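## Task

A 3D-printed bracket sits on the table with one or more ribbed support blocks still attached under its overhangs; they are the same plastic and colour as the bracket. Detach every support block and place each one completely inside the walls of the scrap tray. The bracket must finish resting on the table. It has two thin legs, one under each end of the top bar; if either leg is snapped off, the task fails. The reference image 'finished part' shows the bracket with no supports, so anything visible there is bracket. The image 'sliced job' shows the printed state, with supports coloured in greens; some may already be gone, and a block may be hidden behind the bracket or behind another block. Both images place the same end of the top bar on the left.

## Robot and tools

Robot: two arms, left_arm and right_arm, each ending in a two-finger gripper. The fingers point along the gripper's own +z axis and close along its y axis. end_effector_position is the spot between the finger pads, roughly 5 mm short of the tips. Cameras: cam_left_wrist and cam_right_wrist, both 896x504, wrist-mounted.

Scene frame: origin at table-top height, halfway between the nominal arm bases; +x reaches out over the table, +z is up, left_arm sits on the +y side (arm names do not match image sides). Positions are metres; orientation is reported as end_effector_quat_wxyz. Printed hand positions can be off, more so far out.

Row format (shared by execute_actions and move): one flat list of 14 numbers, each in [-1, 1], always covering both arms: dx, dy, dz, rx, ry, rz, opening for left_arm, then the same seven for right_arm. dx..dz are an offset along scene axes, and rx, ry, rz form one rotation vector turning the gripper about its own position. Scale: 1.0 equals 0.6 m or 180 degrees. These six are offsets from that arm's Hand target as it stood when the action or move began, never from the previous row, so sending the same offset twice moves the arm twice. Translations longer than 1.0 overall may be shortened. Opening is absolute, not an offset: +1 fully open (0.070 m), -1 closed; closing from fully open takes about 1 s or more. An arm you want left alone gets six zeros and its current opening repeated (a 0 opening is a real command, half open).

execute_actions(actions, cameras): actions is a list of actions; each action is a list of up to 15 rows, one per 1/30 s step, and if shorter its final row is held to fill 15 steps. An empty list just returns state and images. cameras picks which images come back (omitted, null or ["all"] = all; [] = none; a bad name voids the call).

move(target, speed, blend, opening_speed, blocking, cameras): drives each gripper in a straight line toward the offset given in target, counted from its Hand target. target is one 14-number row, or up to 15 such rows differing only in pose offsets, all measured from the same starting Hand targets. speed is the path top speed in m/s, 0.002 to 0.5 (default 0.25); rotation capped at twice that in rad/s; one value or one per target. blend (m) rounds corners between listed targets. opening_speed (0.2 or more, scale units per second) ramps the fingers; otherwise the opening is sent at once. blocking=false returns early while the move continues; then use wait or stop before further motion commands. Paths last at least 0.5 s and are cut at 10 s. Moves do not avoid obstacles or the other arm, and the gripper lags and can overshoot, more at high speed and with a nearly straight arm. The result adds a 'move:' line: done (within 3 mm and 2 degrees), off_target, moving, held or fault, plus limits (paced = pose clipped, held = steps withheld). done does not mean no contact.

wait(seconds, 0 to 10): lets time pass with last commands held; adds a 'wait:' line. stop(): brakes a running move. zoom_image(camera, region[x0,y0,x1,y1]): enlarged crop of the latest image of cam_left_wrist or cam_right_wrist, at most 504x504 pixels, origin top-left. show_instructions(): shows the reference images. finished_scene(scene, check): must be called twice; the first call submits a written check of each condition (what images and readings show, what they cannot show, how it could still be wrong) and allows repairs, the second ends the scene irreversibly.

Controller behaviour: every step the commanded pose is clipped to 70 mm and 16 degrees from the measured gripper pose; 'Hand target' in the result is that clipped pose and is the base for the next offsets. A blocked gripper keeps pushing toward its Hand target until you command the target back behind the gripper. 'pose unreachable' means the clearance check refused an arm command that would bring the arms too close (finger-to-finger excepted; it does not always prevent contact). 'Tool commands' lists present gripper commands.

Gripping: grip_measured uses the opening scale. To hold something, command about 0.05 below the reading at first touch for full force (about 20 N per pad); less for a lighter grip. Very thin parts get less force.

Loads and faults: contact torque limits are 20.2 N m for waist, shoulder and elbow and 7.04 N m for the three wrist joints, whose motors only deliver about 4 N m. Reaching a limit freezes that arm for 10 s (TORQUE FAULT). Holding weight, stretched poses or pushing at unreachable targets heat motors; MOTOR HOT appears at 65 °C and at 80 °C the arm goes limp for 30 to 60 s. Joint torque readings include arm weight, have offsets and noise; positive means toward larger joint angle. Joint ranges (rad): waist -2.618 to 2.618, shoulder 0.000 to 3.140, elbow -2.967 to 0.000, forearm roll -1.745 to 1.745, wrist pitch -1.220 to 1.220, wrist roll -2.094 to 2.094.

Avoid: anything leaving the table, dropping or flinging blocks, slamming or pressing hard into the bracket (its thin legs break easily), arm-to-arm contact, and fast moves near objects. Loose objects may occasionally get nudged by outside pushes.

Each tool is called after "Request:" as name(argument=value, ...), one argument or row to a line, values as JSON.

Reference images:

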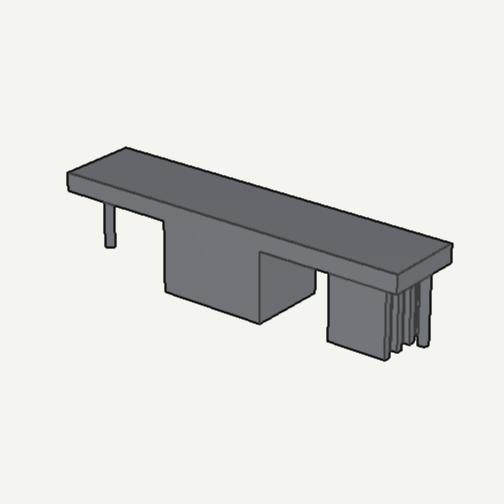

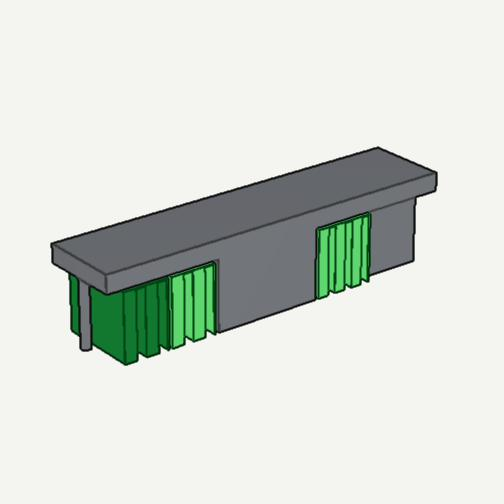

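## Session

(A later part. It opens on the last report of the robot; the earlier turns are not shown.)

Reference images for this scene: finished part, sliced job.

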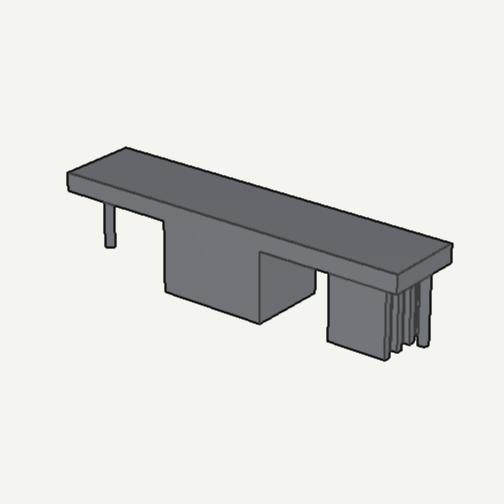

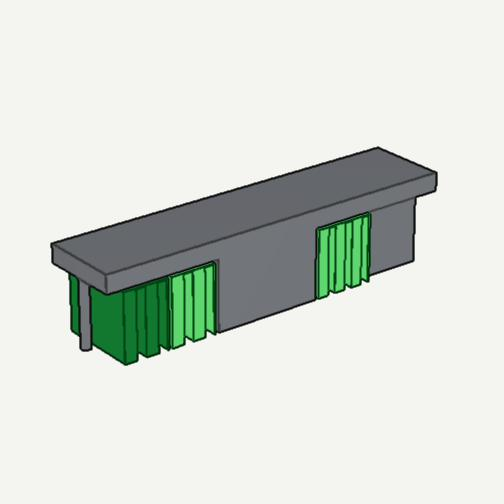

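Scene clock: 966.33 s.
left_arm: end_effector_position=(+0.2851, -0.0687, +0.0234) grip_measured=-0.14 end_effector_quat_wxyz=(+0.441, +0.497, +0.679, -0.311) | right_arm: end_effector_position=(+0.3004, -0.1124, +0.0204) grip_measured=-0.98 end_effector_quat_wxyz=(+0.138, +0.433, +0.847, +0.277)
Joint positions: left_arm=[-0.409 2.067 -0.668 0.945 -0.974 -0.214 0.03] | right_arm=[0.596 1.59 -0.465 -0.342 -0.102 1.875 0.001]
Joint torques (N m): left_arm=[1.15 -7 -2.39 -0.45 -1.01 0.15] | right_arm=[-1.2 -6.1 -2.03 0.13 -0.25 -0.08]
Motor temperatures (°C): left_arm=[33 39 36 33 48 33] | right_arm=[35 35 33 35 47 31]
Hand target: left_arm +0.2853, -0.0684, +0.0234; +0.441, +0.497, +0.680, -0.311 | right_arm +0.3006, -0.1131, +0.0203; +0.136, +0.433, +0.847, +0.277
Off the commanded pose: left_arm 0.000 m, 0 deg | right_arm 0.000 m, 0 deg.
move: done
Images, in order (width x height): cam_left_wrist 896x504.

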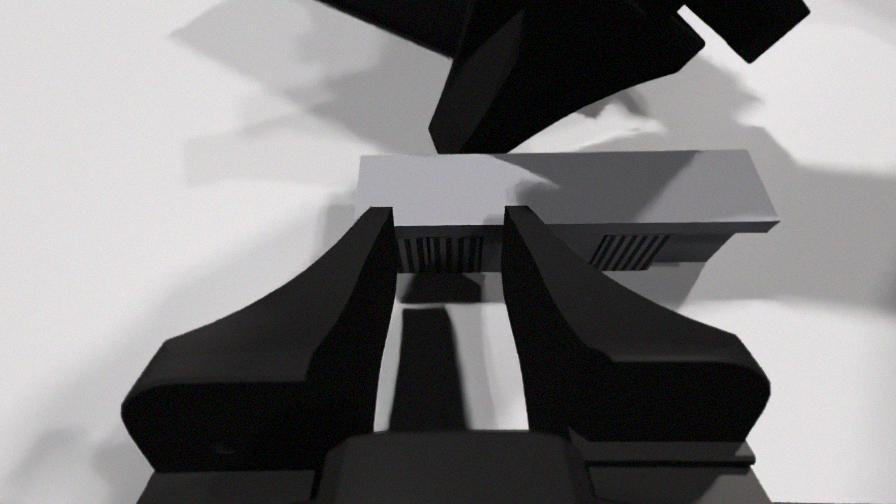

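Request:
move(
  target=[-0.00432, 0.01262, 0, 0, 0, 0, -0.143, 0.00648, -0.01892, 0, 0, 0, 0, -1],
  speed=0.1,
  cameras=[],
)

Request:
move(
  target=[-0.0867, -0.0297, 0, 0, 0, 0, -0.143, -0.0867, -0.0297, 0, 0, 0, 0, -1],
  speed=0.12,
  cameras=["cam_left_wrist", "cam_right_wrist"],
)

Scene clock: 1126.23 s.
left_arm: end_effector_position=(+0.2826, -0.0607, +0.0231) grip_measured=-0.14 end_effector_quat_wxyz=(+0.440, +0.497, +0.680, -0.311) | right_arm: end_effector_position=(+0.3041, -0.1252, +0.0197) grip_measured=-0.98 end_effector_quat_wxyz=(+0.138, +0.433, +0.847, +0.276)
Joint positions: left_arm=[-0.384 2.06 -0.645 0.96 -0.988 -0.203 0.03] | right_arm=[0.531 1.583 -0.452 -0.626 -0.12 2.105 0.001]
Joint torques (N m): left_arm=[0.37 -7.95 -2.93 -0.22 -1.14 0.12] | right_arm=[-0.69 -5.7 -3.6 0.15 -0.49 0.07]
Motor temperatures (°C): left_arm=[31 40 33 33 38 33] | right_arm=[32 36 31 34 37 31]
Hand target: left_arm +0.2826, -0.0609, +0.0233; +0.441, +0.497, +0.680, -0.311 | right_arm +0.3047, -0.1248, +0.0203; +0.136, +0.433, +0.847, +0.277
Off the commanded pose: left_arm 0.000 m, 0 deg | right_arm 0.001 m, 0 deg.
joint sent to its limit (right arm) — joint 6 (wrist roll), upper limit. The joint targets still meet the commanded pose.
move: done
No camera images: "cameras" was empty.

Scene clock: 1127.27 s.
left_arm: end_effector_position=(+0.2303, -0.0795, +0.0239) grip_measured=-0.14 end_effector_quat_wxyz=(+0.440, +0.497, +0.680, -0.311) | right_arm: end_effector_position=(+0.2528, -0.1424, +0.0212) grip_measured=-0.98 end_effector_quat_wxyz=(+0.135, +0.433, +0.847, +0.278)
Joint positions: left_arm=[-0.56 2.01 -0.488 0.726 -1.034 -0.084 0.03] | right_arm=[0.595 1.406 -0.264 -0.341 -0.118 1.874 0.001]
Joint torques (N m): left_arm=[1.16 -6.7 -3.19 -0.06 -1.02 0.03] | right_arm=[0.63 -2.71 -2.59 -0.25 -0.42 0.14]
Motor temperatures (°C): left_arm=[31 40 33 33 38 33] | right_arm=[32 36 31 34 37 31]
Hand target: left_arm +0.2305, -0.0795, +0.0241; +0.440, +0.497, +0.680, -0.311 | right_arm +0.2525, -0.1423, +0.0208; +0.136, +0.433, +0.847, +0.277
Off the commanded pose: left_arm 0.001 m, 0 deg | right_arm 0.001 m, 0 deg.
move: done

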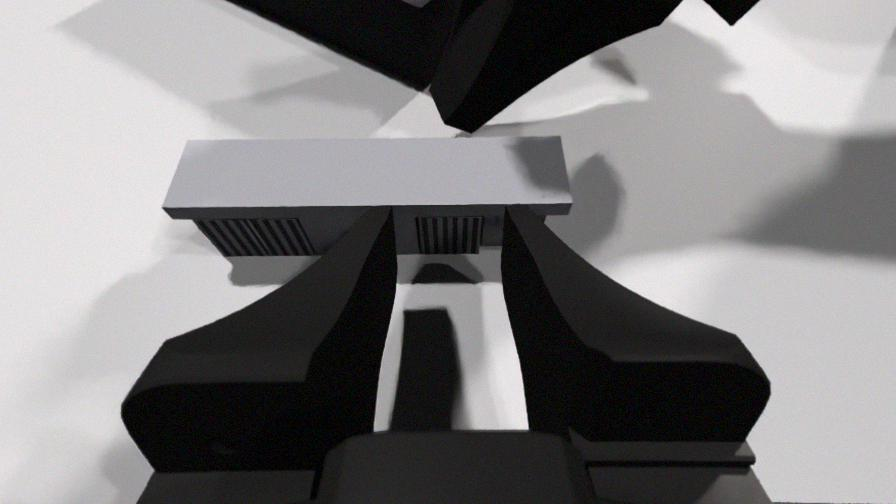

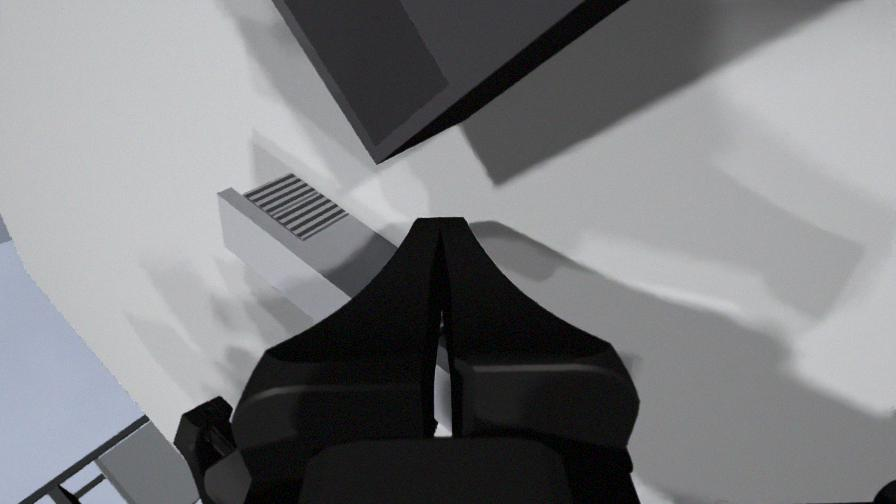

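Request:
move(
  target=[0.00378, -0.01104, 0.0015, 0, 0, 0, -0.143, -0.00756, 0.02208, 0, 0, 0, 0, -1],
  speed=0.05,
  cameras=["cam_left_wrist"],
)

Request:
zoom_image(
  camera="cam_left_wrist",
  region=[370, 120, 530, 280],
)

Scene clock: 1139.57 s.
left_arm: end_effector_position=(+0.2331, -0.0861, +0.0254) grip_measured=-0.14 end_effector_quat_wxyz=(+0.441, +0.497, +0.679, -0.311) | right_arm: end_effector_position=(+0.2479, -0.1286, +0.0210) grip_measured=-0.98 end_effector_quat_wxyz=(+0.131, +0.431, +0.848, +0.280)
Joint positions: left_arm=[-0.579 2.01 -0.512 0.714 -1.017 -0.097 0.03] | right_arm=[0.681 1.421 -0.279 0.002 -0.112 1.602 0.001]
Joint torques (N m): left_arm=[-0.12 -5.22 -2.43 -0.28 -1.16 0.15] | right_arm=[0.53 -2.66 -1.94 -0.24 -0.55 0.07]
Motor temperatures (°C): left_arm=[31 39 33 33 38 33] | right_arm=[32 35 31 34 37 31]
Hand target: left_arm +0.2330, -0.0861, +0.0251; +0.440, +0.497, +0.680, -0.311 | right_arm +0.2476, -0.1285, +0.0208; +0.135, +0.433, +0.847, +0.277
Off the commanded pose: left_arm 0.000 m, 0 deg | right_arm 0.001 m, 1 deg.
move: done
Images, in order (width x height): cam_left_wrist 896x504.

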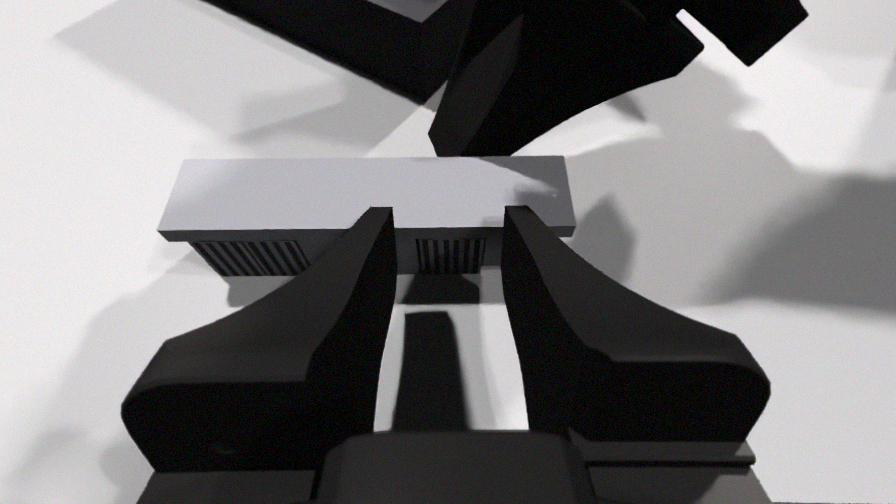

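Scaled by 3.150 from the camera's 896x504 image, which has a finer 1280x720 frame.

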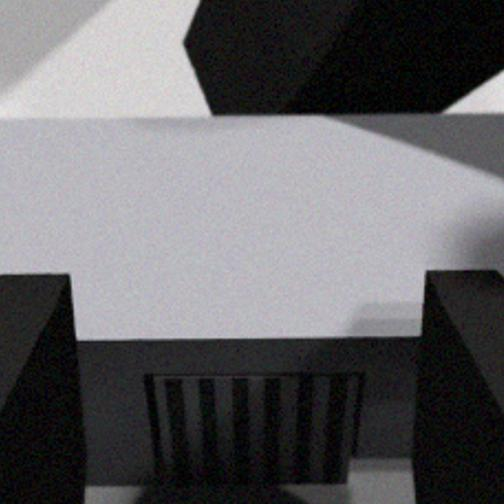

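Request:
move(
  target=[0, 0, 0, 0, 0, 0, -0.143, -0.00632, 0.00313, 0, 0, 0, 0, -1],
  speed=0.05,
  cameras=[],
)

Request:
move(
  target=[0, 0, 0, 0, 0, 0, -0.143, -0.00108, 0.00316, 0, 0, 0, 0, -1],
  speed=0.02,
  cameras=[],
)

Request:
move(
  target=[0, 0, 0, 0, 0, 0, -0.143, -0.00108, 0.00316, 0, 0, 0, 0, -1],
  speed=0.02,
  cameras=[],
)

Request:
move(
  target=[0, 0, 0, 0, 0, 0, -0.143, -0.00081, 0.00237, 0, 0, 0, 0, -1],
  speed=0.02,
  cameras=["cam_left_wrist"],
)

Scene clock: 1148.70 s.
left_arm: end_effector_position=(+0.2331, -0.0861, +0.0254) grip_measured=-0.14 end_effector_quat_wxyz=(+0.441, +0.497, +0.679, -0.311) | right_arm: end_effector_position=(+0.2436, -0.1267, +0.0204) grip_measured=-0.98 end_effector_quat_wxyz=(+0.133, +0.433, +0.847, +0.278)
Joint positions: left_arm=[-0.579 2.01 -0.512 0.714 -1.017 -0.097 0.03] | right_arm=[0.721 1.417 -0.27 0.263 -0.119 1.376 0.001]
Joint torques (N m): left_arm=[1.13 -6.2 -2.12 -0.08 -1.19 0.17] | right_arm=[0.63 -4.57 -2.33 -0.28 -0.55 0.16]
Motor temperatures (°C): left_arm=[31 39 33 33 39 33] | right_arm=[32 35 31 34 37 31]
Hand target: left_arm +0.2330, -0.0861, +0.0251; +0.440, +0.497, +0.680, -0.311 | right_arm +0.2436, -0.1263, +0.0208; +0.135, +0.433, +0.847, +0.278
Off the commanded pose: left_arm 0.000 m, 0 deg | right_arm 0.000 m, 0 deg.
move: done
No camera images: "cameras" was empty.

Scene clock: 1149.60 s.
left_arm: end_effector_position=(+0.2329, -0.0860, +0.0252) grip_measured=-0.14 end_effector_quat_wxyz=(+0.440, +0.497, +0.679, -0.311) | right_arm: end_effector_position=(+0.2429, -0.1246, +0.0208) grip_measured=-0.98 end_effector_quat_wxyz=(+0.135, +0.433, +0.847, +0.278)
Joint positions: left_arm=[-0.579 2.01 -0.511 0.714 -1.017 -0.097 0.03] | right_arm=[0.74 1.418 -0.273 0.373 -0.122 1.283 0.001]
Joint torques (N m): left_arm=[0.41 -6.32 -4.12 -0.55 -1.2 0.16] | right_arm=[2.14 -2.64 -4.21 -0.33 -0.38 -0.04]
Motor temperatures (°C): left_arm=[31 39 33 33 39 33] | right_arm=[32 35 31 34 37 31]
Hand target: left_arm +0.2330, -0.0861, +0.0251; +0.440, +0.497, +0.680, -0.311 | right_arm +0.2429, -0.1242, +0.0208; +0.134, +0.433, +0.847, +0.278
Off the commanded pose: left_arm 0.000 m, 0 deg | right_arm 0.000 m, 0 deg.
move: done
No camera images: "cameras" was empty.

Scene clock: 1150.43 s.
left_arm: end_effector_position=(+0.2329, -0.0859, +0.0250) grip_measured=-0.14 end_effector_quat_wxyz=(+0.440, +0.498, +0.680, -0.311) | right_arm: end_effector_position=(+0.2425, -0.1229, +0.0207) grip_measured=-0.98 end_effector_quat_wxyz=(+0.135, +0.434, +0.846, +0.278)
Joint positions: left_arm=[-0.579 2.01 -0.511 0.714 -1.016 -0.097 0.03] | right_arm=[0.753 1.422 -0.276 0.434 -0.126 1.234 0.001]
Joint torques (N m): left_arm=[-1.83 -6.46 -6.47 -0.76 -1.64 0.15] | right_arm=[5.05 -3.12 -5.66 -0.71 0.13 -0.13]
Motor temperatures (°C): left_arm=[31 39 33 33 39 33] | right_arm=[32 35 31 34 37 31]
Hand target: left_arm +0.2330, -0.0861, +0.0251; +0.440, +0.497, +0.680, -0.311 | right_arm +0.2422, -0.1223, +0.0208; +0.134, +0.433, +0.847, +0.278
Off the commanded pose: left_arm 0.000 m, 0 deg | right_arm 0.001 m, 0 deg.
move: done
No camera images: "cameras" was empty.

Scene clock: 1151.20 s.
left_arm: end_effector_position=(+0.2326, -0.0857, +0.0248) grip_measured=-0.14 end_effector_quat_wxyz=(+0.440, +0.498, +0.680, -0.311) | right_arm: end_effector_position=(+0.2419, -0.1216, +0.0207) grip_measured=-0.98 end_effector_quat_wxyz=(+0.135, +0.434, +0.846, +0.278)
Joint positions: left_arm=[-0.579 2.01 -0.51 0.714 -1.016 -0.097 0.03] | right_arm=[0.763 1.424 -0.278 0.476 -0.127 1.201 0.001]
Joint torques (N m): left_arm=[-4.15 -6.4 -9.46 -0.69 -2.06 0.12] | right_arm=[8.63 -3.07 -7.43 -1.23 0.61 -0.16]
Motor temperatures (°C): left_arm=[31 39 33 33 39 33] | right_arm=[32 35 32 34 37 31]
Hand target: left_arm +0.2330, -0.0861, +0.0251; +0.440, +0.497, +0.680, -0.311 | right_arm +0.2417, -0.1208, +0.0209; +0.134, +0.433, +0.847, +0.278
Off the commanded pose: left_arm 0.001 m, 0 deg | right_arm 0.001 m, 0 deg.
move: done
Images, in order (width x height): cam_left_wrist 896x504.

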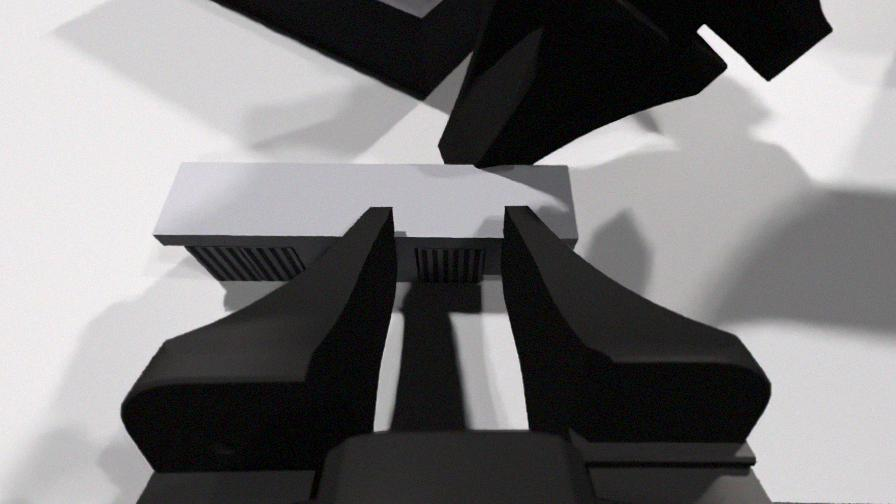

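Request:
move(
  target=[0, 0, 0, 0, 0, 0, -0.143, -0.00054, 0.00158, 0, 0, 0, 0, -1],
  speed=0.02,
  cameras=[],
)

Request:
move(
  target=[0, 0, 0, 0, 0, 0, -0.143, -0.00054, 0.00158, 0, 0, 0, 0, -1],
  speed=0.02,
  cameras=[],
)

Request:
move(
  target=[0, 0, 0, 0, 0, 0, -0.143, -0.00054, 0.00158, 0, 0, 0, 0, -1],
  speed=0.02,
  cameras=[],
)

Request:
move(
  target=[0, 0, 0, 0, 0, 0, -0.143, -0.00043, 0.00126, 0, 0, 0, 0, -1],
  speed=0.02,
  cameras=["cam_left_wrist"],
)

Request:
move(
  target=[0, 0, 0, 0, 0, 0, -0.143, 0.0065, -0.0189, 0, 0, 0, 0, -1],
  speed=0.06,
  cameras=["cam_left_wrist"],
)

Scene clock: 1159.83 s.
left_arm: end_effector_position=(+0.2329, -0.0859, +0.0250) grip_measured=-0.14 end_effector_quat_wxyz=(+0.440, +0.498, +0.680, -0.311) | right_arm: end_effector_position=(+0.2413, -0.1204, +0.0209) grip_measured=-0.98 end_effector_quat_wxyz=(+0.135, +0.433, +0.847, +0.278)
Joint positions: left_arm=[-0.579 2.01 -0.511 0.714 -1.016 -0.097 0.03] | right_arm=[0.77 1.424 -0.279 0.503 -0.128 1.18 0.001]
Joint torques (N m): left_arm=[-7.93 -6.02 -14.79 -0.8 -3.84 -0.05] | right_arm=[13.11 -4.46 -10.87 -1.98 0.97 -0.17]
Motor temperatures (°C): left_arm=[32 39 36 33 46 33] | right_arm=[34 35 33 36 38 31]
Hand target: left_arm +0.2330, -0.0861, +0.0251; +0.440, +0.497, +0.680, -0.311 | right_arm +0.2414, -0.1198, +0.0208; +0.134, +0.433, +0.847, +0.278
Off the commanded pose: left_arm 0.000 m, 0 deg | right_arm 0.001 m, 0 deg.
move: done
No camera images: "cameras" was empty.

Scene clock: 1160.57 s.
left_arm: end_effector_position=(+0.2329, -0.0859, +0.0250) grip_measured=-0.14 end_effector_quat_wxyz=(+0.440, +0.498, +0.680, -0.311) | right_arm: end_effector_position=(+0.2417, -0.1197, +0.0209) grip_measured=-0.98 end_effector_quat_wxyz=(+0.135, +0.434, +0.846, +0.278)
Joint positions: left_arm=[-0.579 2.01 -0.511 0.714 -1.016 -0.097 0.03] | right_arm=[0.774 1.426 -0.281 0.529 -0.13 1.159 0.001]
Joint torques (N m): left_arm=[-8.89 -6.05 -15.71 -0.66 -3.91 -0.05] | right_arm=[13.89 -4.24 -11.83 -2.12 1.2 -0.16]
Motor temperatures (°C): left_arm=[32 39 37 33 47 33] | right_arm=[34 35 33 36 38 31]
Hand target: left_arm +0.2330, -0.0861, +0.0251; +0.440, +0.497, +0.680, -0.311 | right_arm +0.2410, -0.1188, +0.0209; +0.134, +0.433, +0.847, +0.278
Off the commanded pose: left_arm 0.000 m, 0 deg | right_arm 0.001 m, 0 deg.
move: done
No camera images: "cameras" was empty.

Scene clock: 1161.30 s.
left_arm: end_effector_position=(+0.2330, -0.0858, +0.0250) grip_measured=-0.14 end_effector_quat_wxyz=(+0.440, +0.497, +0.680, -0.311) | right_arm: end_effector_position=(+0.2416, -0.1193, +0.0207) grip_measured=-0.98 end_effector_quat_wxyz=(+0.135, +0.435, +0.846, +0.278)
Joint positions: left_arm=[-0.579 2.01 -0.511 0.713 -1.016 -0.097 0.03] | right_arm=[0.779 1.428 -0.282 0.554 -0.132 1.139 0.001]
Joint torques (N m): left_arm=[-10.48 -6.08 -15.98 -0.28 -4.02 -0.05] | right_arm=[14.86 -3.88 -12.82 -2.29 1.49 -0.16]
Motor temperatures (°C): left_arm=[32 39 37 33 47 33] | right_arm=[34 35 34 36 39 31]
Hand target: left_arm +0.2330, -0.0861, +0.0251; +0.440, +0.497, +0.680, -0.311 | right_arm +0.2407, -0.1178, +0.0208; +0.134, +0.433, +0.847, +0.278
Off the commanded pose: left_arm 0.000 m, 0 deg | right_arm 0.002 m, 0 deg.
move: done
No camera images: "cameras" was empty.

Scene clock: 1162.03 s.
left_arm: end_effector_position=(+0.2330, -0.0858, +0.0250) grip_measured=-0.14 end_effector_quat_wxyz=(+0.440, +0.497, +0.680, -0.311) | right_arm: end_effector_position=(+0.2418, -0.1188, +0.0209) grip_measured=-0.98 end_effector_quat_wxyz=(+0.135, +0.436, +0.845, +0.278)
Joint positions: left_arm=[-0.579 2.01 -0.511 0.713 -1.016 -0.097 0.03] | right_arm=[0.782 1.429 -0.284 0.574 -0.133 1.124 0.001]
Joint torques (N m): left_arm=[-12.19 -6.09 -16.09 0.24 -4.13 -0.04] | right_arm=[15.65 -3.8 -13.47 -2.42 1.63 -0.16]
Motor temperatures (°C): left_arm=[32 39 37 33 48 33] | right_arm=[34 35 34 36 39 31]
Hand target: left_arm +0.2330, -0.0861, +0.0251; +0.440, +0.497, +0.680, -0.311 | right_arm +0.2404, -0.1170, +0.0209; +0.134, +0.433, +0.847, +0.278
Off the commanded pose: left_arm 0.000 m, 0 deg | right_arm 0.002 m, 1 deg.
move: done
Images, in order (width x height): cam_left_wrist 896x504.

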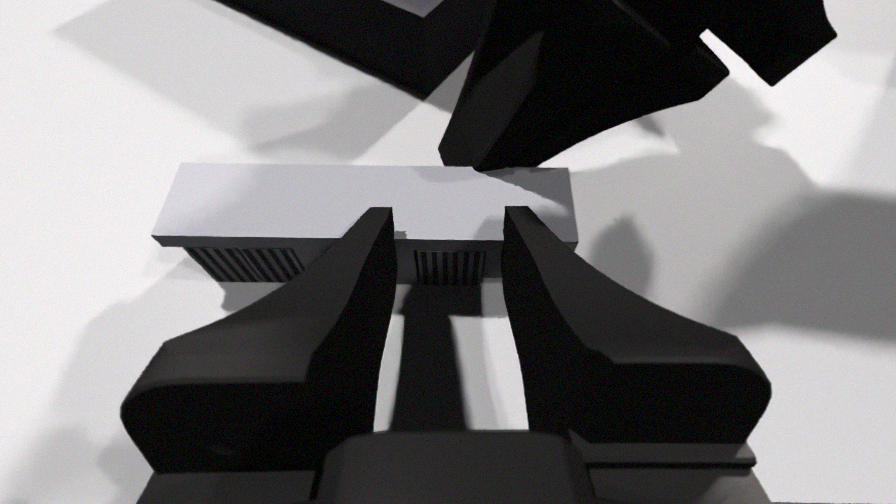

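Scene clock: 1163.20 s.
left_arm: end_effector_position=(+0.2333, -0.0875, +0.0266) grip_measured=-0.14 end_effector_quat_wxyz=(+0.443, +0.498, +0.677, -0.312) | right_arm: end_effector_position=(+0.2447, -0.1269, +0.0222) grip_measured=-0.98 end_effector_quat_wxyz=(+0.136, +0.431, +0.847, +0.279)
Joint positions: left_arm=[-0.582 2.01 -0.515 0.714 -1.019 -0.097 0.03] | right_arm=[0.72 1.411 -0.272 0.291 -0.116 1.344 0.001]
Joint torques (N m): left_arm=[1.17 -6.24 -2.03 -0.25 -1.01 0.12] | right_arm=[-0.72 -4.29 -1.93 0.06 -0.54 -0.12]
Motor temperatures (°C): left_arm=[32 39 37 33 48 33] | right_arm=[34 35 34 36 39 31]
Hand target: left_arm +0.2330, -0.0861, +0.0251; +0.440, +0.497, +0.680, -0.311 | right_arm +0.2445, -0.1288, +0.0209; +0.135, +0.433, +0.847, +0.278
Off the commanded pose: left_arm 0.002 m, 0 deg | right_arm 0.002 m, 0 deg.
move: done
Images, in order (width x height): cam_left_wrist 896x504.

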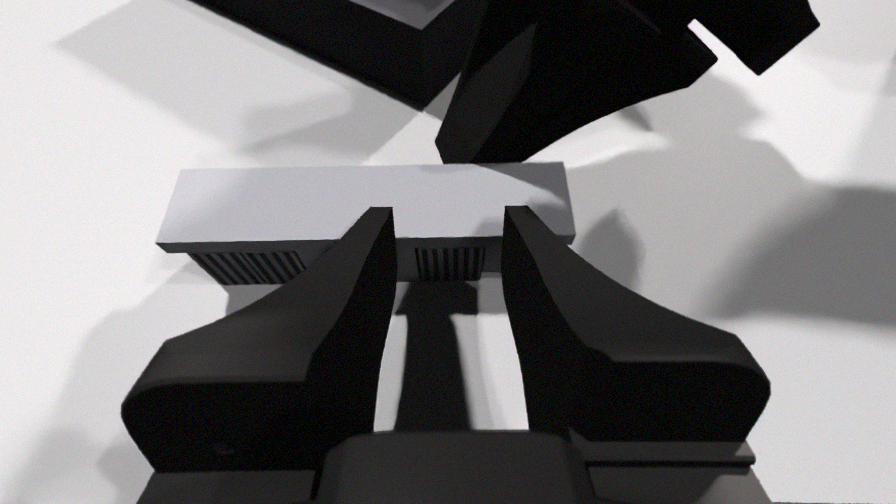

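Request:
move(
  target=[-0.0162, 0.0473, 0.1, 0, 0, 0, -0.143, 0.0065, -0.0189, 0.13, 0, 0, 0, -1],
  speed=0.12,
  cameras=[],
)

Request:
move(
  target=[0.0945, 0.263, 0.075, 0, 0, 0.1667, -0.143, 0.0333, 0.091, -0.05, -0.2044, 0.0635, 0.3951, 0.5],
  speed=0.25,
  opening_speed=1.5,
  cameras=["cam_right_wrist"],
)

Scene clock: 1284.43 s.
left_arm: end_effector_position=(+0.2240, -0.0565, +0.0845) grip_measured=-0.14 end_effector_quat_wxyz=(+0.441, +0.497, +0.680, -0.309) | right_arm: end_effector_position=(+0.2490, -0.1419, +0.1002) grip_measured=-0.98 end_effector_quat_wxyz=(+0.137, +0.434, +0.846, +0.277)
Joint positions: left_arm=[-0.482 1.693 -0.447 0.956 -0.864 -0.348 0.03] | right_arm=[0.623 1.101 -0.462 0.047 0.392 1.516 0.001]
Joint torques (N m): left_arm=[0.03 -3.64 -4.44 -0.55 -1.1 0.16] | right_arm=[0.63 -1.49 -3.76 -0.15 -0.51 -0.06]
Motor temperatures (°C): left_arm=[31 39 33 33 39 33] | right_arm=[32 34 31 34 37 31]
Hand target: left_arm +0.2241, -0.0565, +0.0844; +0.441, +0.497, +0.680, -0.309 | right_arm +0.2488, -0.1417, +0.0999; +0.137, +0.434, +0.847, +0.276
Off the commanded pose: left_arm 0.001 m, 0 deg | right_arm 0.002 m, 0 deg.
move: done
No camera images: "cameras" was empty.

Scene clock: 1444.80 s.
left_arm: end_effector_position=(+0.2797, +0.1029, +0.1259) grip_measured=-0.14 end_effector_quat_wxyz=(+0.502, +0.302, +0.789, -0.184) | right_arm: end_effector_position=(+0.2693, -0.0873, +0.0684) grip_measured=+0.50 end_effector_quat_wxyz=(-0.001, -0.168, +0.986, -0.004)
Joint positions: left_arm=[0.076 1.33 -0.326 1.201 -0.755 -0.664 0.03] | right_arm=[0.746 1.736 -1.131 -0.005 1.059 0.394 0.052]
Joint torques (N m): left_arm=[-0.3 -3.24 -5.1 -0.62 -0.93 0.17] | right_arm=[0.08 -7.33 -3.01 0.05 -0.15 0.15]
Motor temperatures (°C): left_arm=[31 37 34 34 39 33] | right_arm=[32 33 32 34 38 31]
Hand target: left_arm +0.2797, +0.1027, +0.1260; +0.503, +0.302, +0.789, -0.184 | right_arm +0.2693, -0.0874, +0.0685; -0.001, -0.167, +0.986, -0.003
Off the commanded pose: left_arm 0.004 m, 1 deg | right_arm 0.002 m, 0 deg.
move: off_target (left_arm)
Images, in order (width x height): cam_right_wrist 896x504.

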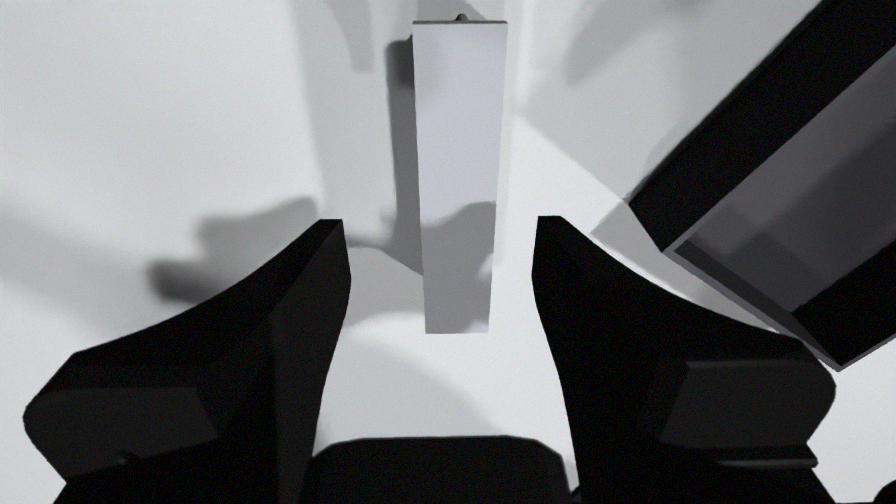

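Request:
move(
  target=[0, 0, 0, 0, 0, 0, -0.143, 0.0025, -0.0072, -0.0803, 0, 0, 0.0033, 0.5],
  speed=0.12,
  cameras=[],
)

Request:
move(
  target=[0, 0, 0, 0, 0, 0, -0.143, 0, 0, 0, 0, 0, 0, -0.33],
  opening_speed=1,
  cameras=[],
)

Request:
move(
  target=[0, 0, 0, 0, 0, 0, -0.143, 0, 0, 0.0333, 0, 0, 0, -0.33],
  speed=0.08,
  cameras=["cam_right_wrist", "cam_left_wrist"],
)

Scene clock: 1474.67 s.
left_arm: end_effector_position=(+0.2797, +0.1029, +0.1259) grip_measured=-0.14 end_effector_quat_wxyz=(+0.502, +0.302, +0.789, -0.184) | right_arm: end_effector_position=(+0.2699, -0.0915, +0.0192) grip_measured=+0.50 end_effector_quat_wxyz=(-0.002, -0.173, +0.985, -0.003)
Joint positions: left_arm=[0.076 1.33 -0.326 1.201 -0.755 -0.664 0.03] | right_arm=[0.734 1.818 -1.023 -0.004 0.87 0.372 0.052]
Joint torques (N m): left_arm=[-0.63 -1.47 -4 -0.74 -0.97 0.18] | right_arm=[-0.65 -8.11 -4.06 0.12 0.11 -0.03]
Motor temperatures (°C): left_arm=[31 36 34 34 38 33] | right_arm=[32 36 32 34 37 31]
Hand target: left_arm +0.2797, +0.1027, +0.1260; +0.503, +0.302, +0.789, -0.184 | right_arm +0.2704, -0.0912, +0.0200; -0.001, -0.173, +0.985, -0.003
Off the commanded pose: left_arm 0.000 m, 0 deg | right_arm 0.001 m, 0 deg.
move: done
No camera images: "cameras" was empty.

Scene clock: 1475.70 s.
left_arm: end_effector_position=(+0.2797, +0.1029, +0.1259) grip_measured=-0.14 end_effector_quat_wxyz=(+0.502, +0.302, +0.789, -0.184) | right_arm: end_effector_position=(+0.2701, -0.0913, +0.0196) grip_measured=-0.25 end_effector_quat_wxyz=(-0.002, -0.173, +0.985, -0.003)
Joint positions: left_arm=[0.076 1.33 -0.326 1.201 -0.755 -0.664 0.03] | right_arm=[0.734 1.817 -1.023 -0.004 0.871 0.372 0.026]
Joint torques (N m): left_arm=[-0.62 -1.48 -4.02 -0.74 -0.97 0.17] | right_arm=[-0.3 -8.44 -3.87 0.05 0.07 0.03]
Motor temperatures (°C): left_arm=[31 36 34 34 38 33] | right_arm=[32 36 32 34 37 31]
Hand target: left_arm +0.2797, +0.1027, +0.1260; +0.503, +0.302, +0.789, -0.184 | right_arm +0.2704, -0.0912, +0.0200; -0.001, -0.173, +0.985, -0.003
Off the commanded pose: left_arm 0.000 m, 0 deg | right_arm 0.000 m, 0 deg.
move: done
No camera images: "cameras" was empty.

Scene clock: 1476.40 s.
left_arm: end_effector_position=(+0.2797, +0.1029, +0.1259) grip_measured=-0.14 end_effector_quat_wxyz=(+0.502, +0.302, +0.789, -0.184) | right_arm: end_effector_position=(+0.2704, -0.0911, +0.0406) grip_measured=-0.25 end_effector_quat_wxyz=(-0.001, -0.172, +0.985, -0.003)
Joint positions: left_arm=[0.076 1.33 -0.326 1.201 -0.755 -0.664 0.03] | right_arm=[0.734 1.776 -1.062 -0.004 0.949 0.372 0.026]
Joint torques (N m): left_arm=[-0.62 -1.48 -4.01 -0.74 -0.97 0.17] | right_arm=[-0.78 -7.64 -3.35 -0.23 -0.19 0.08]
Motor temperatures (°C): left_arm=[31 36 34 34 38 33] | right_arm=[32 36 32 34 37 31]
Hand target: left_arm +0.2797, +0.1027, +0.1260; +0.503, +0.302, +0.789, -0.184 | right_arm +0.2706, -0.0915, +0.0401; -0.001, -0.172, +0.985, -0.003
Off the commanded pose: left_arm 0.000 m, 0 deg | right_arm 0.001 m, 0 deg.
move: done

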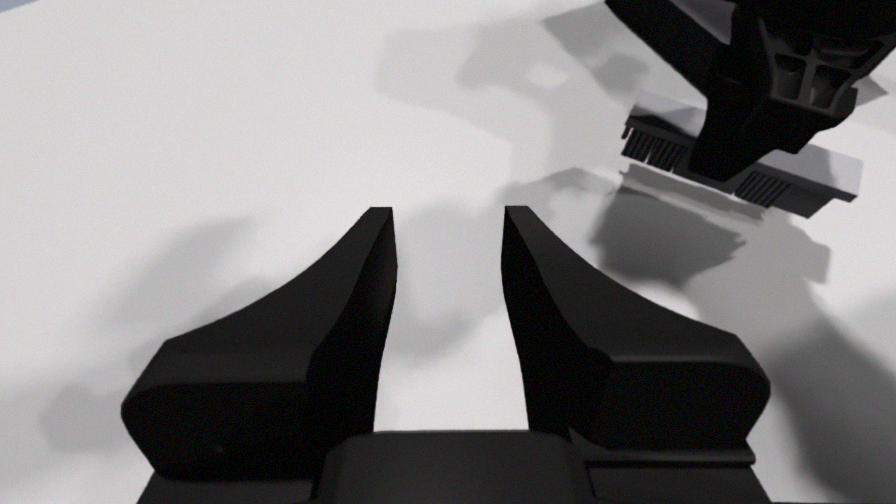

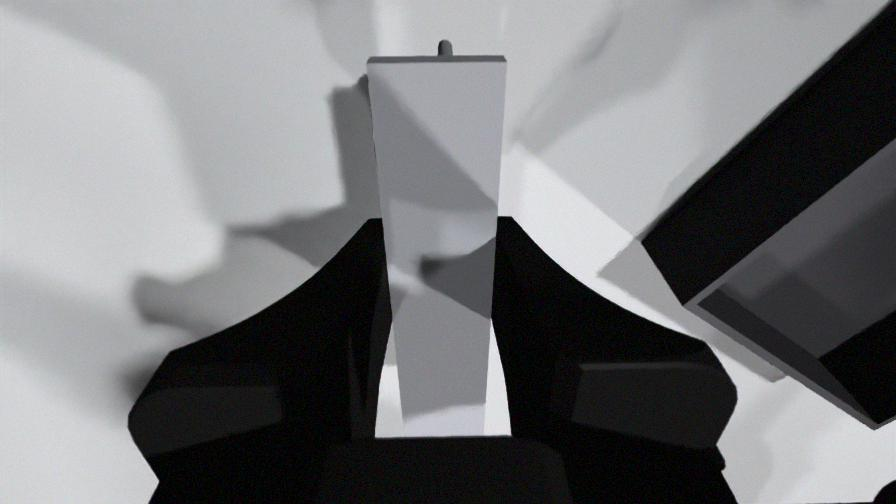

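Request:
move(
  target=[0, 0, 0, 0, 0, 0, -0.143, 0.0915, 0.0488, 0.0083, 0, 0, -0.399, -0.33],
  speed=0.25,
  cameras=["cam_right_wrist"],
)

Scene clock: 1484.90 s.
left_arm: end_effector_position=(+0.2797, +0.1029, +0.1259) grip_measured=-0.14 end_effector_quat_wxyz=(+0.502, +0.302, +0.789, -0.184) | right_arm: end_effector_position=(+0.3252, -0.0623, +0.0448) grip_measured=-0.25 end_effector_quat_wxyz=(-0.003, +0.439, +0.899, -0.002)
Joint positions: left_arm=[0.076 1.33 -0.326 1.201 -0.755 -0.664 0.03] | right_arm=[0.691 1.958 -1.361 0.004 1.066 1.581 0.026]
Joint torques (N m): left_arm=[-0.61 -1.49 -4.04 -0.73 -0.97 0.17] | right_arm=[-0.57 -8.24 -3.77 -0.21 0.12 -0.13]
Motor temperatures (°C): left_arm=[31 36 34 34 38 33] | right_arm=[32 36 32 34 36 31]
Hand target: left_arm +0.2797, +0.1027, +0.1260; +0.503, +0.302, +0.789, -0.184 | right_arm +0.3253, -0.0624, +0.0446; -0.003, +0.438, +0.899, -0.002
Off the commanded pose: left_arm 0.000 m, 0 deg | right_arm 0.000 m, 0 deg.
move: done
Images, in order (width x height): cam_right_wrist 896x504.

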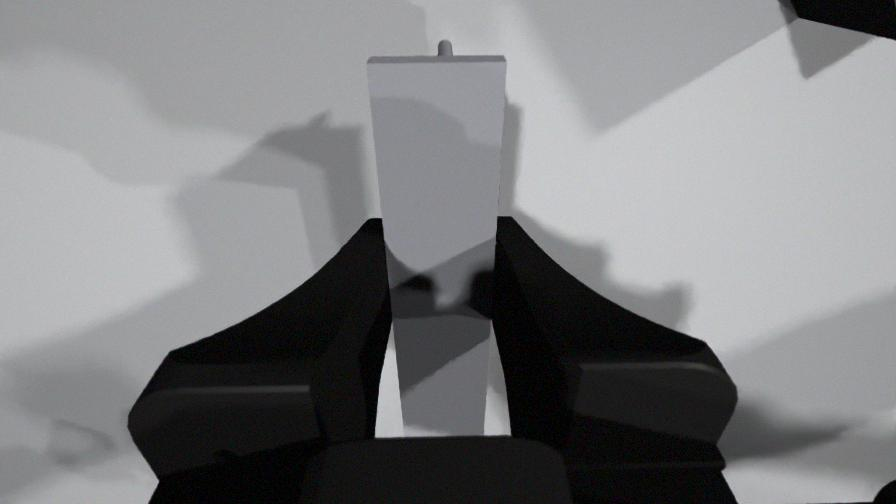

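Request:
move(
  target=[0, 0, 0, 0, 0, 0, -0.143, 0.0663, 0.0513, 0.0923, 0.2223, -0.2846, 0, -0.33],
  speed=0.25,
  cameras=["cam_right_wrist", "cam_left_wrist"],
)

Scene clock: 1494.93 s.
left_arm: end_effector_position=(+0.2797, +0.1029, +0.1259) grip_measured=-0.14 end_effector_quat_wxyz=(+0.502, +0.302, +0.789, -0.184) | right_arm: end_effector_position=(+0.3635, -0.0286, +0.1004) grip_measured=-0.25 end_effector_quat_wxyz=(+0.226, +0.369, +0.760, +0.485)
Joint positions: left_arm=[0.076 1.33 -0.326 1.201 -0.755 -0.664 0.03] | right_arm=[0.698 1.693 -0.578 -0.003 -0.587 1.588 0.026]
Joint torques (N m): left_arm=[-0.59 -1.51 -4.07 -0.71 -0.96 0.16] | right_arm=[-0.61 -6.1 -2.74 -0.23 -0.6 0.09]
Motor temperatures (°C): left_arm=[31 36 34 34 38 33] | right_arm=[32 37 32 34 36 31]
Hand target: left_arm +0.2797, +0.1027, +0.1260; +0.503, +0.302, +0.789, -0.184 | right_arm +0.3637, -0.0289, +0.1003; +0.226, +0.369, +0.760, +0.485
Off the commanded pose: left_arm 0.000 m, 0 deg | right_arm 0.004 m, 1 deg.
move: off_target (right_arm)

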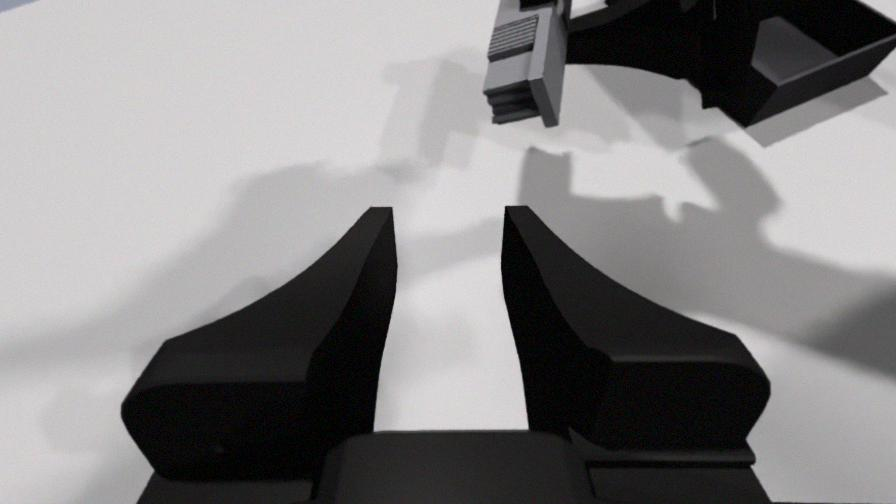

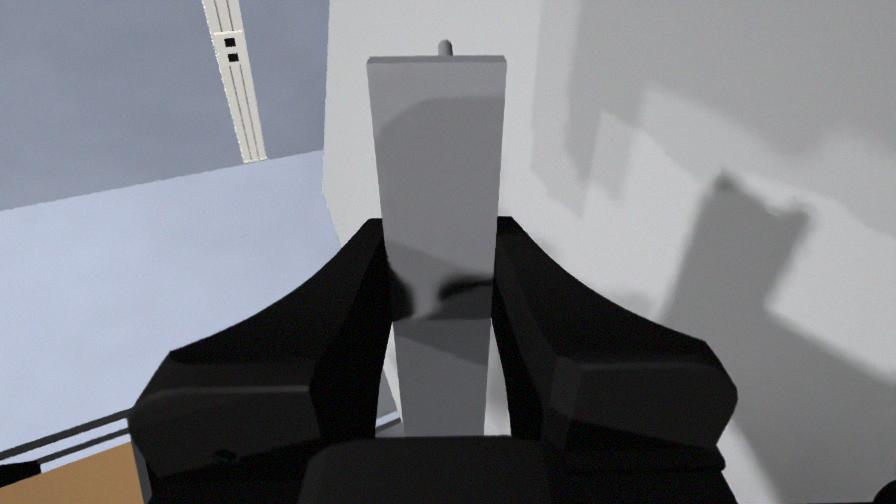

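Request:
move(
  target=[0, 0, 0, 0, 0, 0, -0.143, 0, 0, -0.1105, -0.01026, 0.01313, 0, -0.33],
  speed=0.12,
  cameras=["cam_right_wrist", "cam_left_wrist"],
)

Request:
zoom_image(
  camera="cam_left_wrist",
  region=[400, 0, 720, 180],
)

Scene clock: 1513.47 s.
left_arm: end_effector_position=(+0.2797, +0.1029, +0.1259) grip_measured=-0.14 end_effector_quat_wxyz=(+0.502, +0.302, +0.789, -0.184) | right_arm: end_effector_position=(+0.3633, -0.0287, +0.0330) grip_measured=-0.25 end_effector_quat_wxyz=(+0.216, +0.376, +0.772, +0.465)
Joint positions: left_arm=[0.076 1.33 -0.326 1.201 -0.755 -0.664 0.03] | right_arm=[0.696 1.933 -0.553 -0.007 -0.799 1.592 0.026]
Joint torques (N m): left_arm=[-0.57 -1.51 -4.08 -0.7 -0.95 0.16] | right_arm=[-0.78 -7.5 -2.31 -0.2 -0.4 0.07]
Motor temperatures (°C): left_arm=[31 36 34 34 38 33] | right_arm=[32 37 32 34 37 31]
Hand target: left_arm +0.2797, +0.1027, +0.1260; +0.503, +0.302, +0.789, -0.184 | right_arm +0.3635, -0.0289, +0.0332; +0.216, +0.376, +0.772, +0.465
Off the commanded pose: left_arm 0.000 m, 0 deg | right_arm 0.001 m, 0 deg.
move: done

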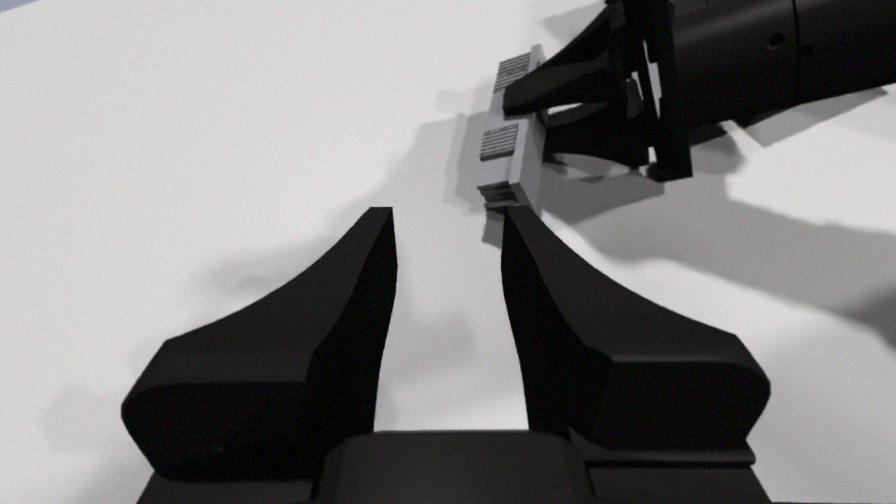

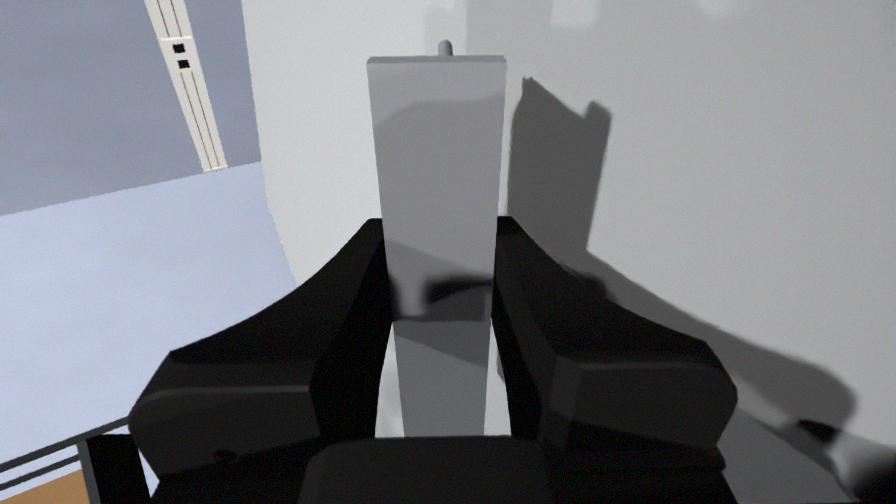

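Scaled by 1.575 from the camera's 896x504 image, which has a finer 1280x720 frame.

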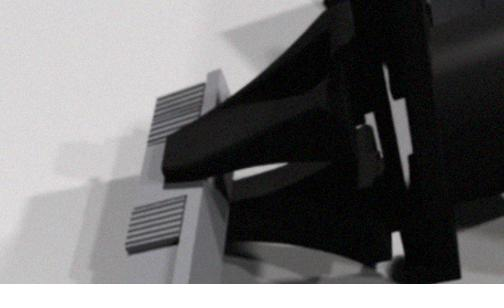

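Request:
move(
  target=[0, 0, 0, 0, 0, 0, -0.143, 0, 0, -0.01, 0, 0, 0, -0.33],
  speed=0.04,
  cameras=[],
)

Request:
move(
  target=[0, 0, 0, 0, 0, 0, -0.143, 0, 0, -0.005, 0, 0, 0, -0.33],
  speed=0.03,
  cameras=["cam_left_wrist"],
)

Request:
zoom_image(
  camera="cam_left_wrist",
  region=[440, 20, 720, 260],
)

Scene clock: 1519.27 s.
left_arm: end_effector_position=(+0.2797, +0.1029, +0.1259) grip_measured=-0.14 end_effector_quat_wxyz=(+0.502, +0.302, +0.789, -0.184) | right_arm: end_effector_position=(+0.3641, -0.0281, +0.0338) grip_measured=-0.25 end_effector_quat_wxyz=(+0.218, +0.374, +0.768, +0.472)
Joint positions: left_arm=[0.076 1.33 -0.326 1.201 -0.755 -0.664 0.03] | right_arm=[0.696 1.943 -0.55 -0.007 -0.828 1.592 0.026]
Joint torques (N m): left_arm=[-0.56 -1.52 -4.11 -0.69 -0.95 0.16] | right_arm=[-0.87 9.62 -4.35 -0.25 0.23 -0.03]
Motor temperatures (°C): left_arm=[31 36 34 34 38 33] | right_arm=[32 37 32 34 38 31]
Hand target: left_arm +0.2797, +0.1027, +0.1260; +0.503, +0.302, +0.789, -0.184 | right_arm +0.3635, -0.0289, +0.0271; +0.215, +0.376, +0.772, +0.465
Off the commanded pose: left_arm 0.000 m, 0 deg | right_arm 0.007 m, 1 deg.
move: off_target (right_arm)
No camera images: "cameras" was empty.

Scene clock: 1519.97 s.
left_arm: end_effector_position=(+0.2797, +0.1029, +0.1259) grip_measured=-0.14 end_effector_quat_wxyz=(+0.502, +0.302, +0.789, -0.184) | right_arm: end_effector_position=(+0.3655, -0.0272, +0.0344) grip_measured=-0.25 end_effector_quat_wxyz=(+0.220, +0.373, +0.766, +0.476)
Joint positions: left_arm=[0.076 1.33 -0.326 1.201 -0.755 -0.664 0.03] | right_arm=[0.695 1.95 -0.552 -0.008 -0.843 1.592 0.026]
Joint torques (N m): left_arm=[-0.56 -1.53 -4.12 -0.69 -0.95 0.15] | right_arm=[-0.94 11.34 -3.23 -0.19 1.1 0.03]
Motor temperatures (°C): left_arm=[31 36 34 34 38 33] | right_arm=[32 37 32 34 38 31]
Hand target: left_arm +0.2797, +0.1027, +0.1260; +0.503, +0.302, +0.789, -0.184 | right_arm +0.3635, -0.0289, +0.0241; +0.215, +0.376, +0.772, +0.465
Off the commanded pose: left_arm 0.000 m, 0 deg | right_arm 0.011 m, 2 deg.
move: off_target (right_arm)
Images, in order (width x height): cam_left_wrist 896x504.

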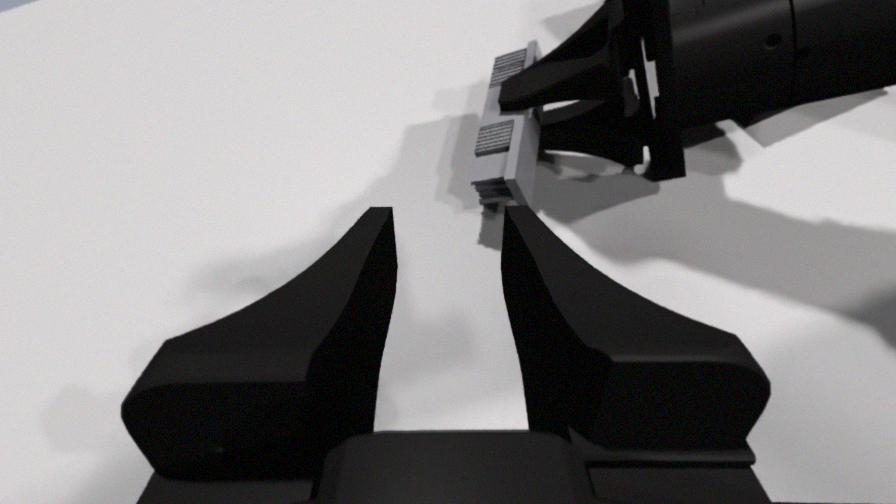

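Scaled by 1.800 from the camera's 896x504 image, which has a finer 1280x720 frame.

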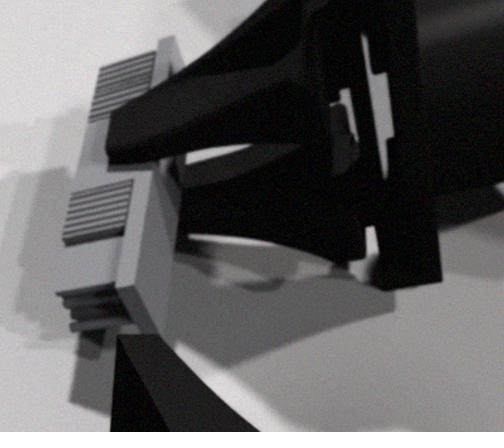

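Request:
move(
  target=[0, 0, 0, 0, 0, 0, -0.143, 0, 0, 0.0157, 0, 0, 0, -0.33],
  speed=0.05,
  cameras=["cam_right_wrist"],
)

Request:
zoom_image(
  camera="cam_right_wrist",
  region=[340, 20, 640, 300],
)

Scene clock: 1529.70 s.
left_arm: end_effector_position=(+0.2797, +0.1029, +0.1259) grip_measured=-0.14 end_effector_quat_wxyz=(+0.502, +0.302, +0.789, -0.184) | right_arm: end_effector_position=(+0.3629, -0.0294, +0.0316) grip_measured=-0.25 end_effector_quat_wxyz=(+0.215, +0.376, +0.773, +0.463)
Joint positions: left_arm=[0.076 1.33 -0.326 1.201 -0.755 -0.664 0.03] | right_arm=[0.695 1.934 -0.553 -0.008 -0.794 1.592 0.026]
Joint torques (N m): left_arm=[-0.53 -1.54 -4.16 -0.66 -0.94 0.15] | right_arm=[-0.5 -0.46 5.25 0.12 1.88 0.01]
Motor temperatures (°C): left_arm=[31 36 34 34 38 33] | right_arm=[32 40 32 34 49 31]
Hand target: left_arm +0.2797, +0.1027, +0.1260; +0.503, +0.302, +0.789, -0.184 | right_arm +0.3635, -0.0289, +0.0336; +0.216, +0.376, +0.772, +0.465
Off the commanded pose: left_arm 0.000 m, 0 deg | right_arm 0.002 m, 0 deg.
move: done
Images, in order (width x height): cam_right_wrist 896x504.

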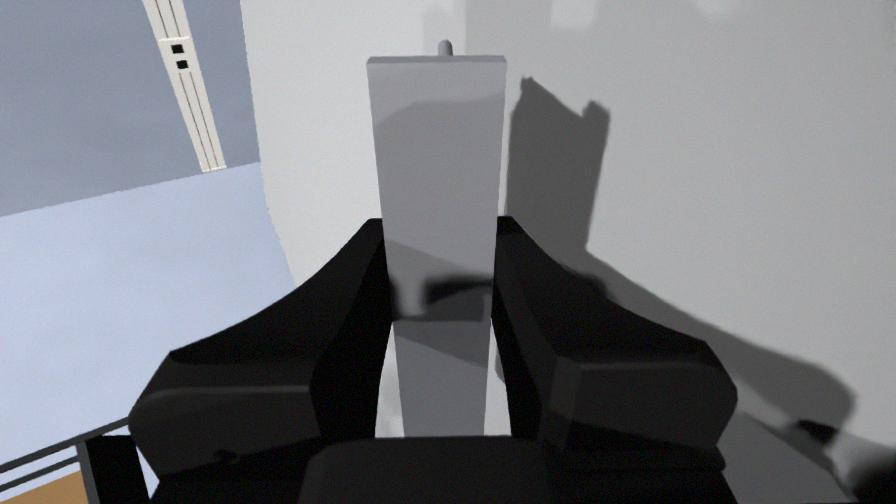

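Scaled by 1.680 from the camera's 896x504 image, which has a finer 1280x720 frame.

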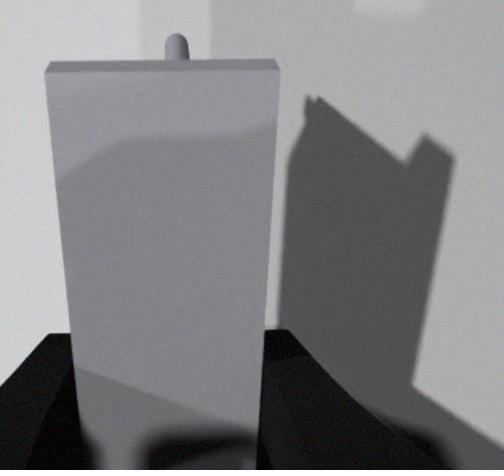

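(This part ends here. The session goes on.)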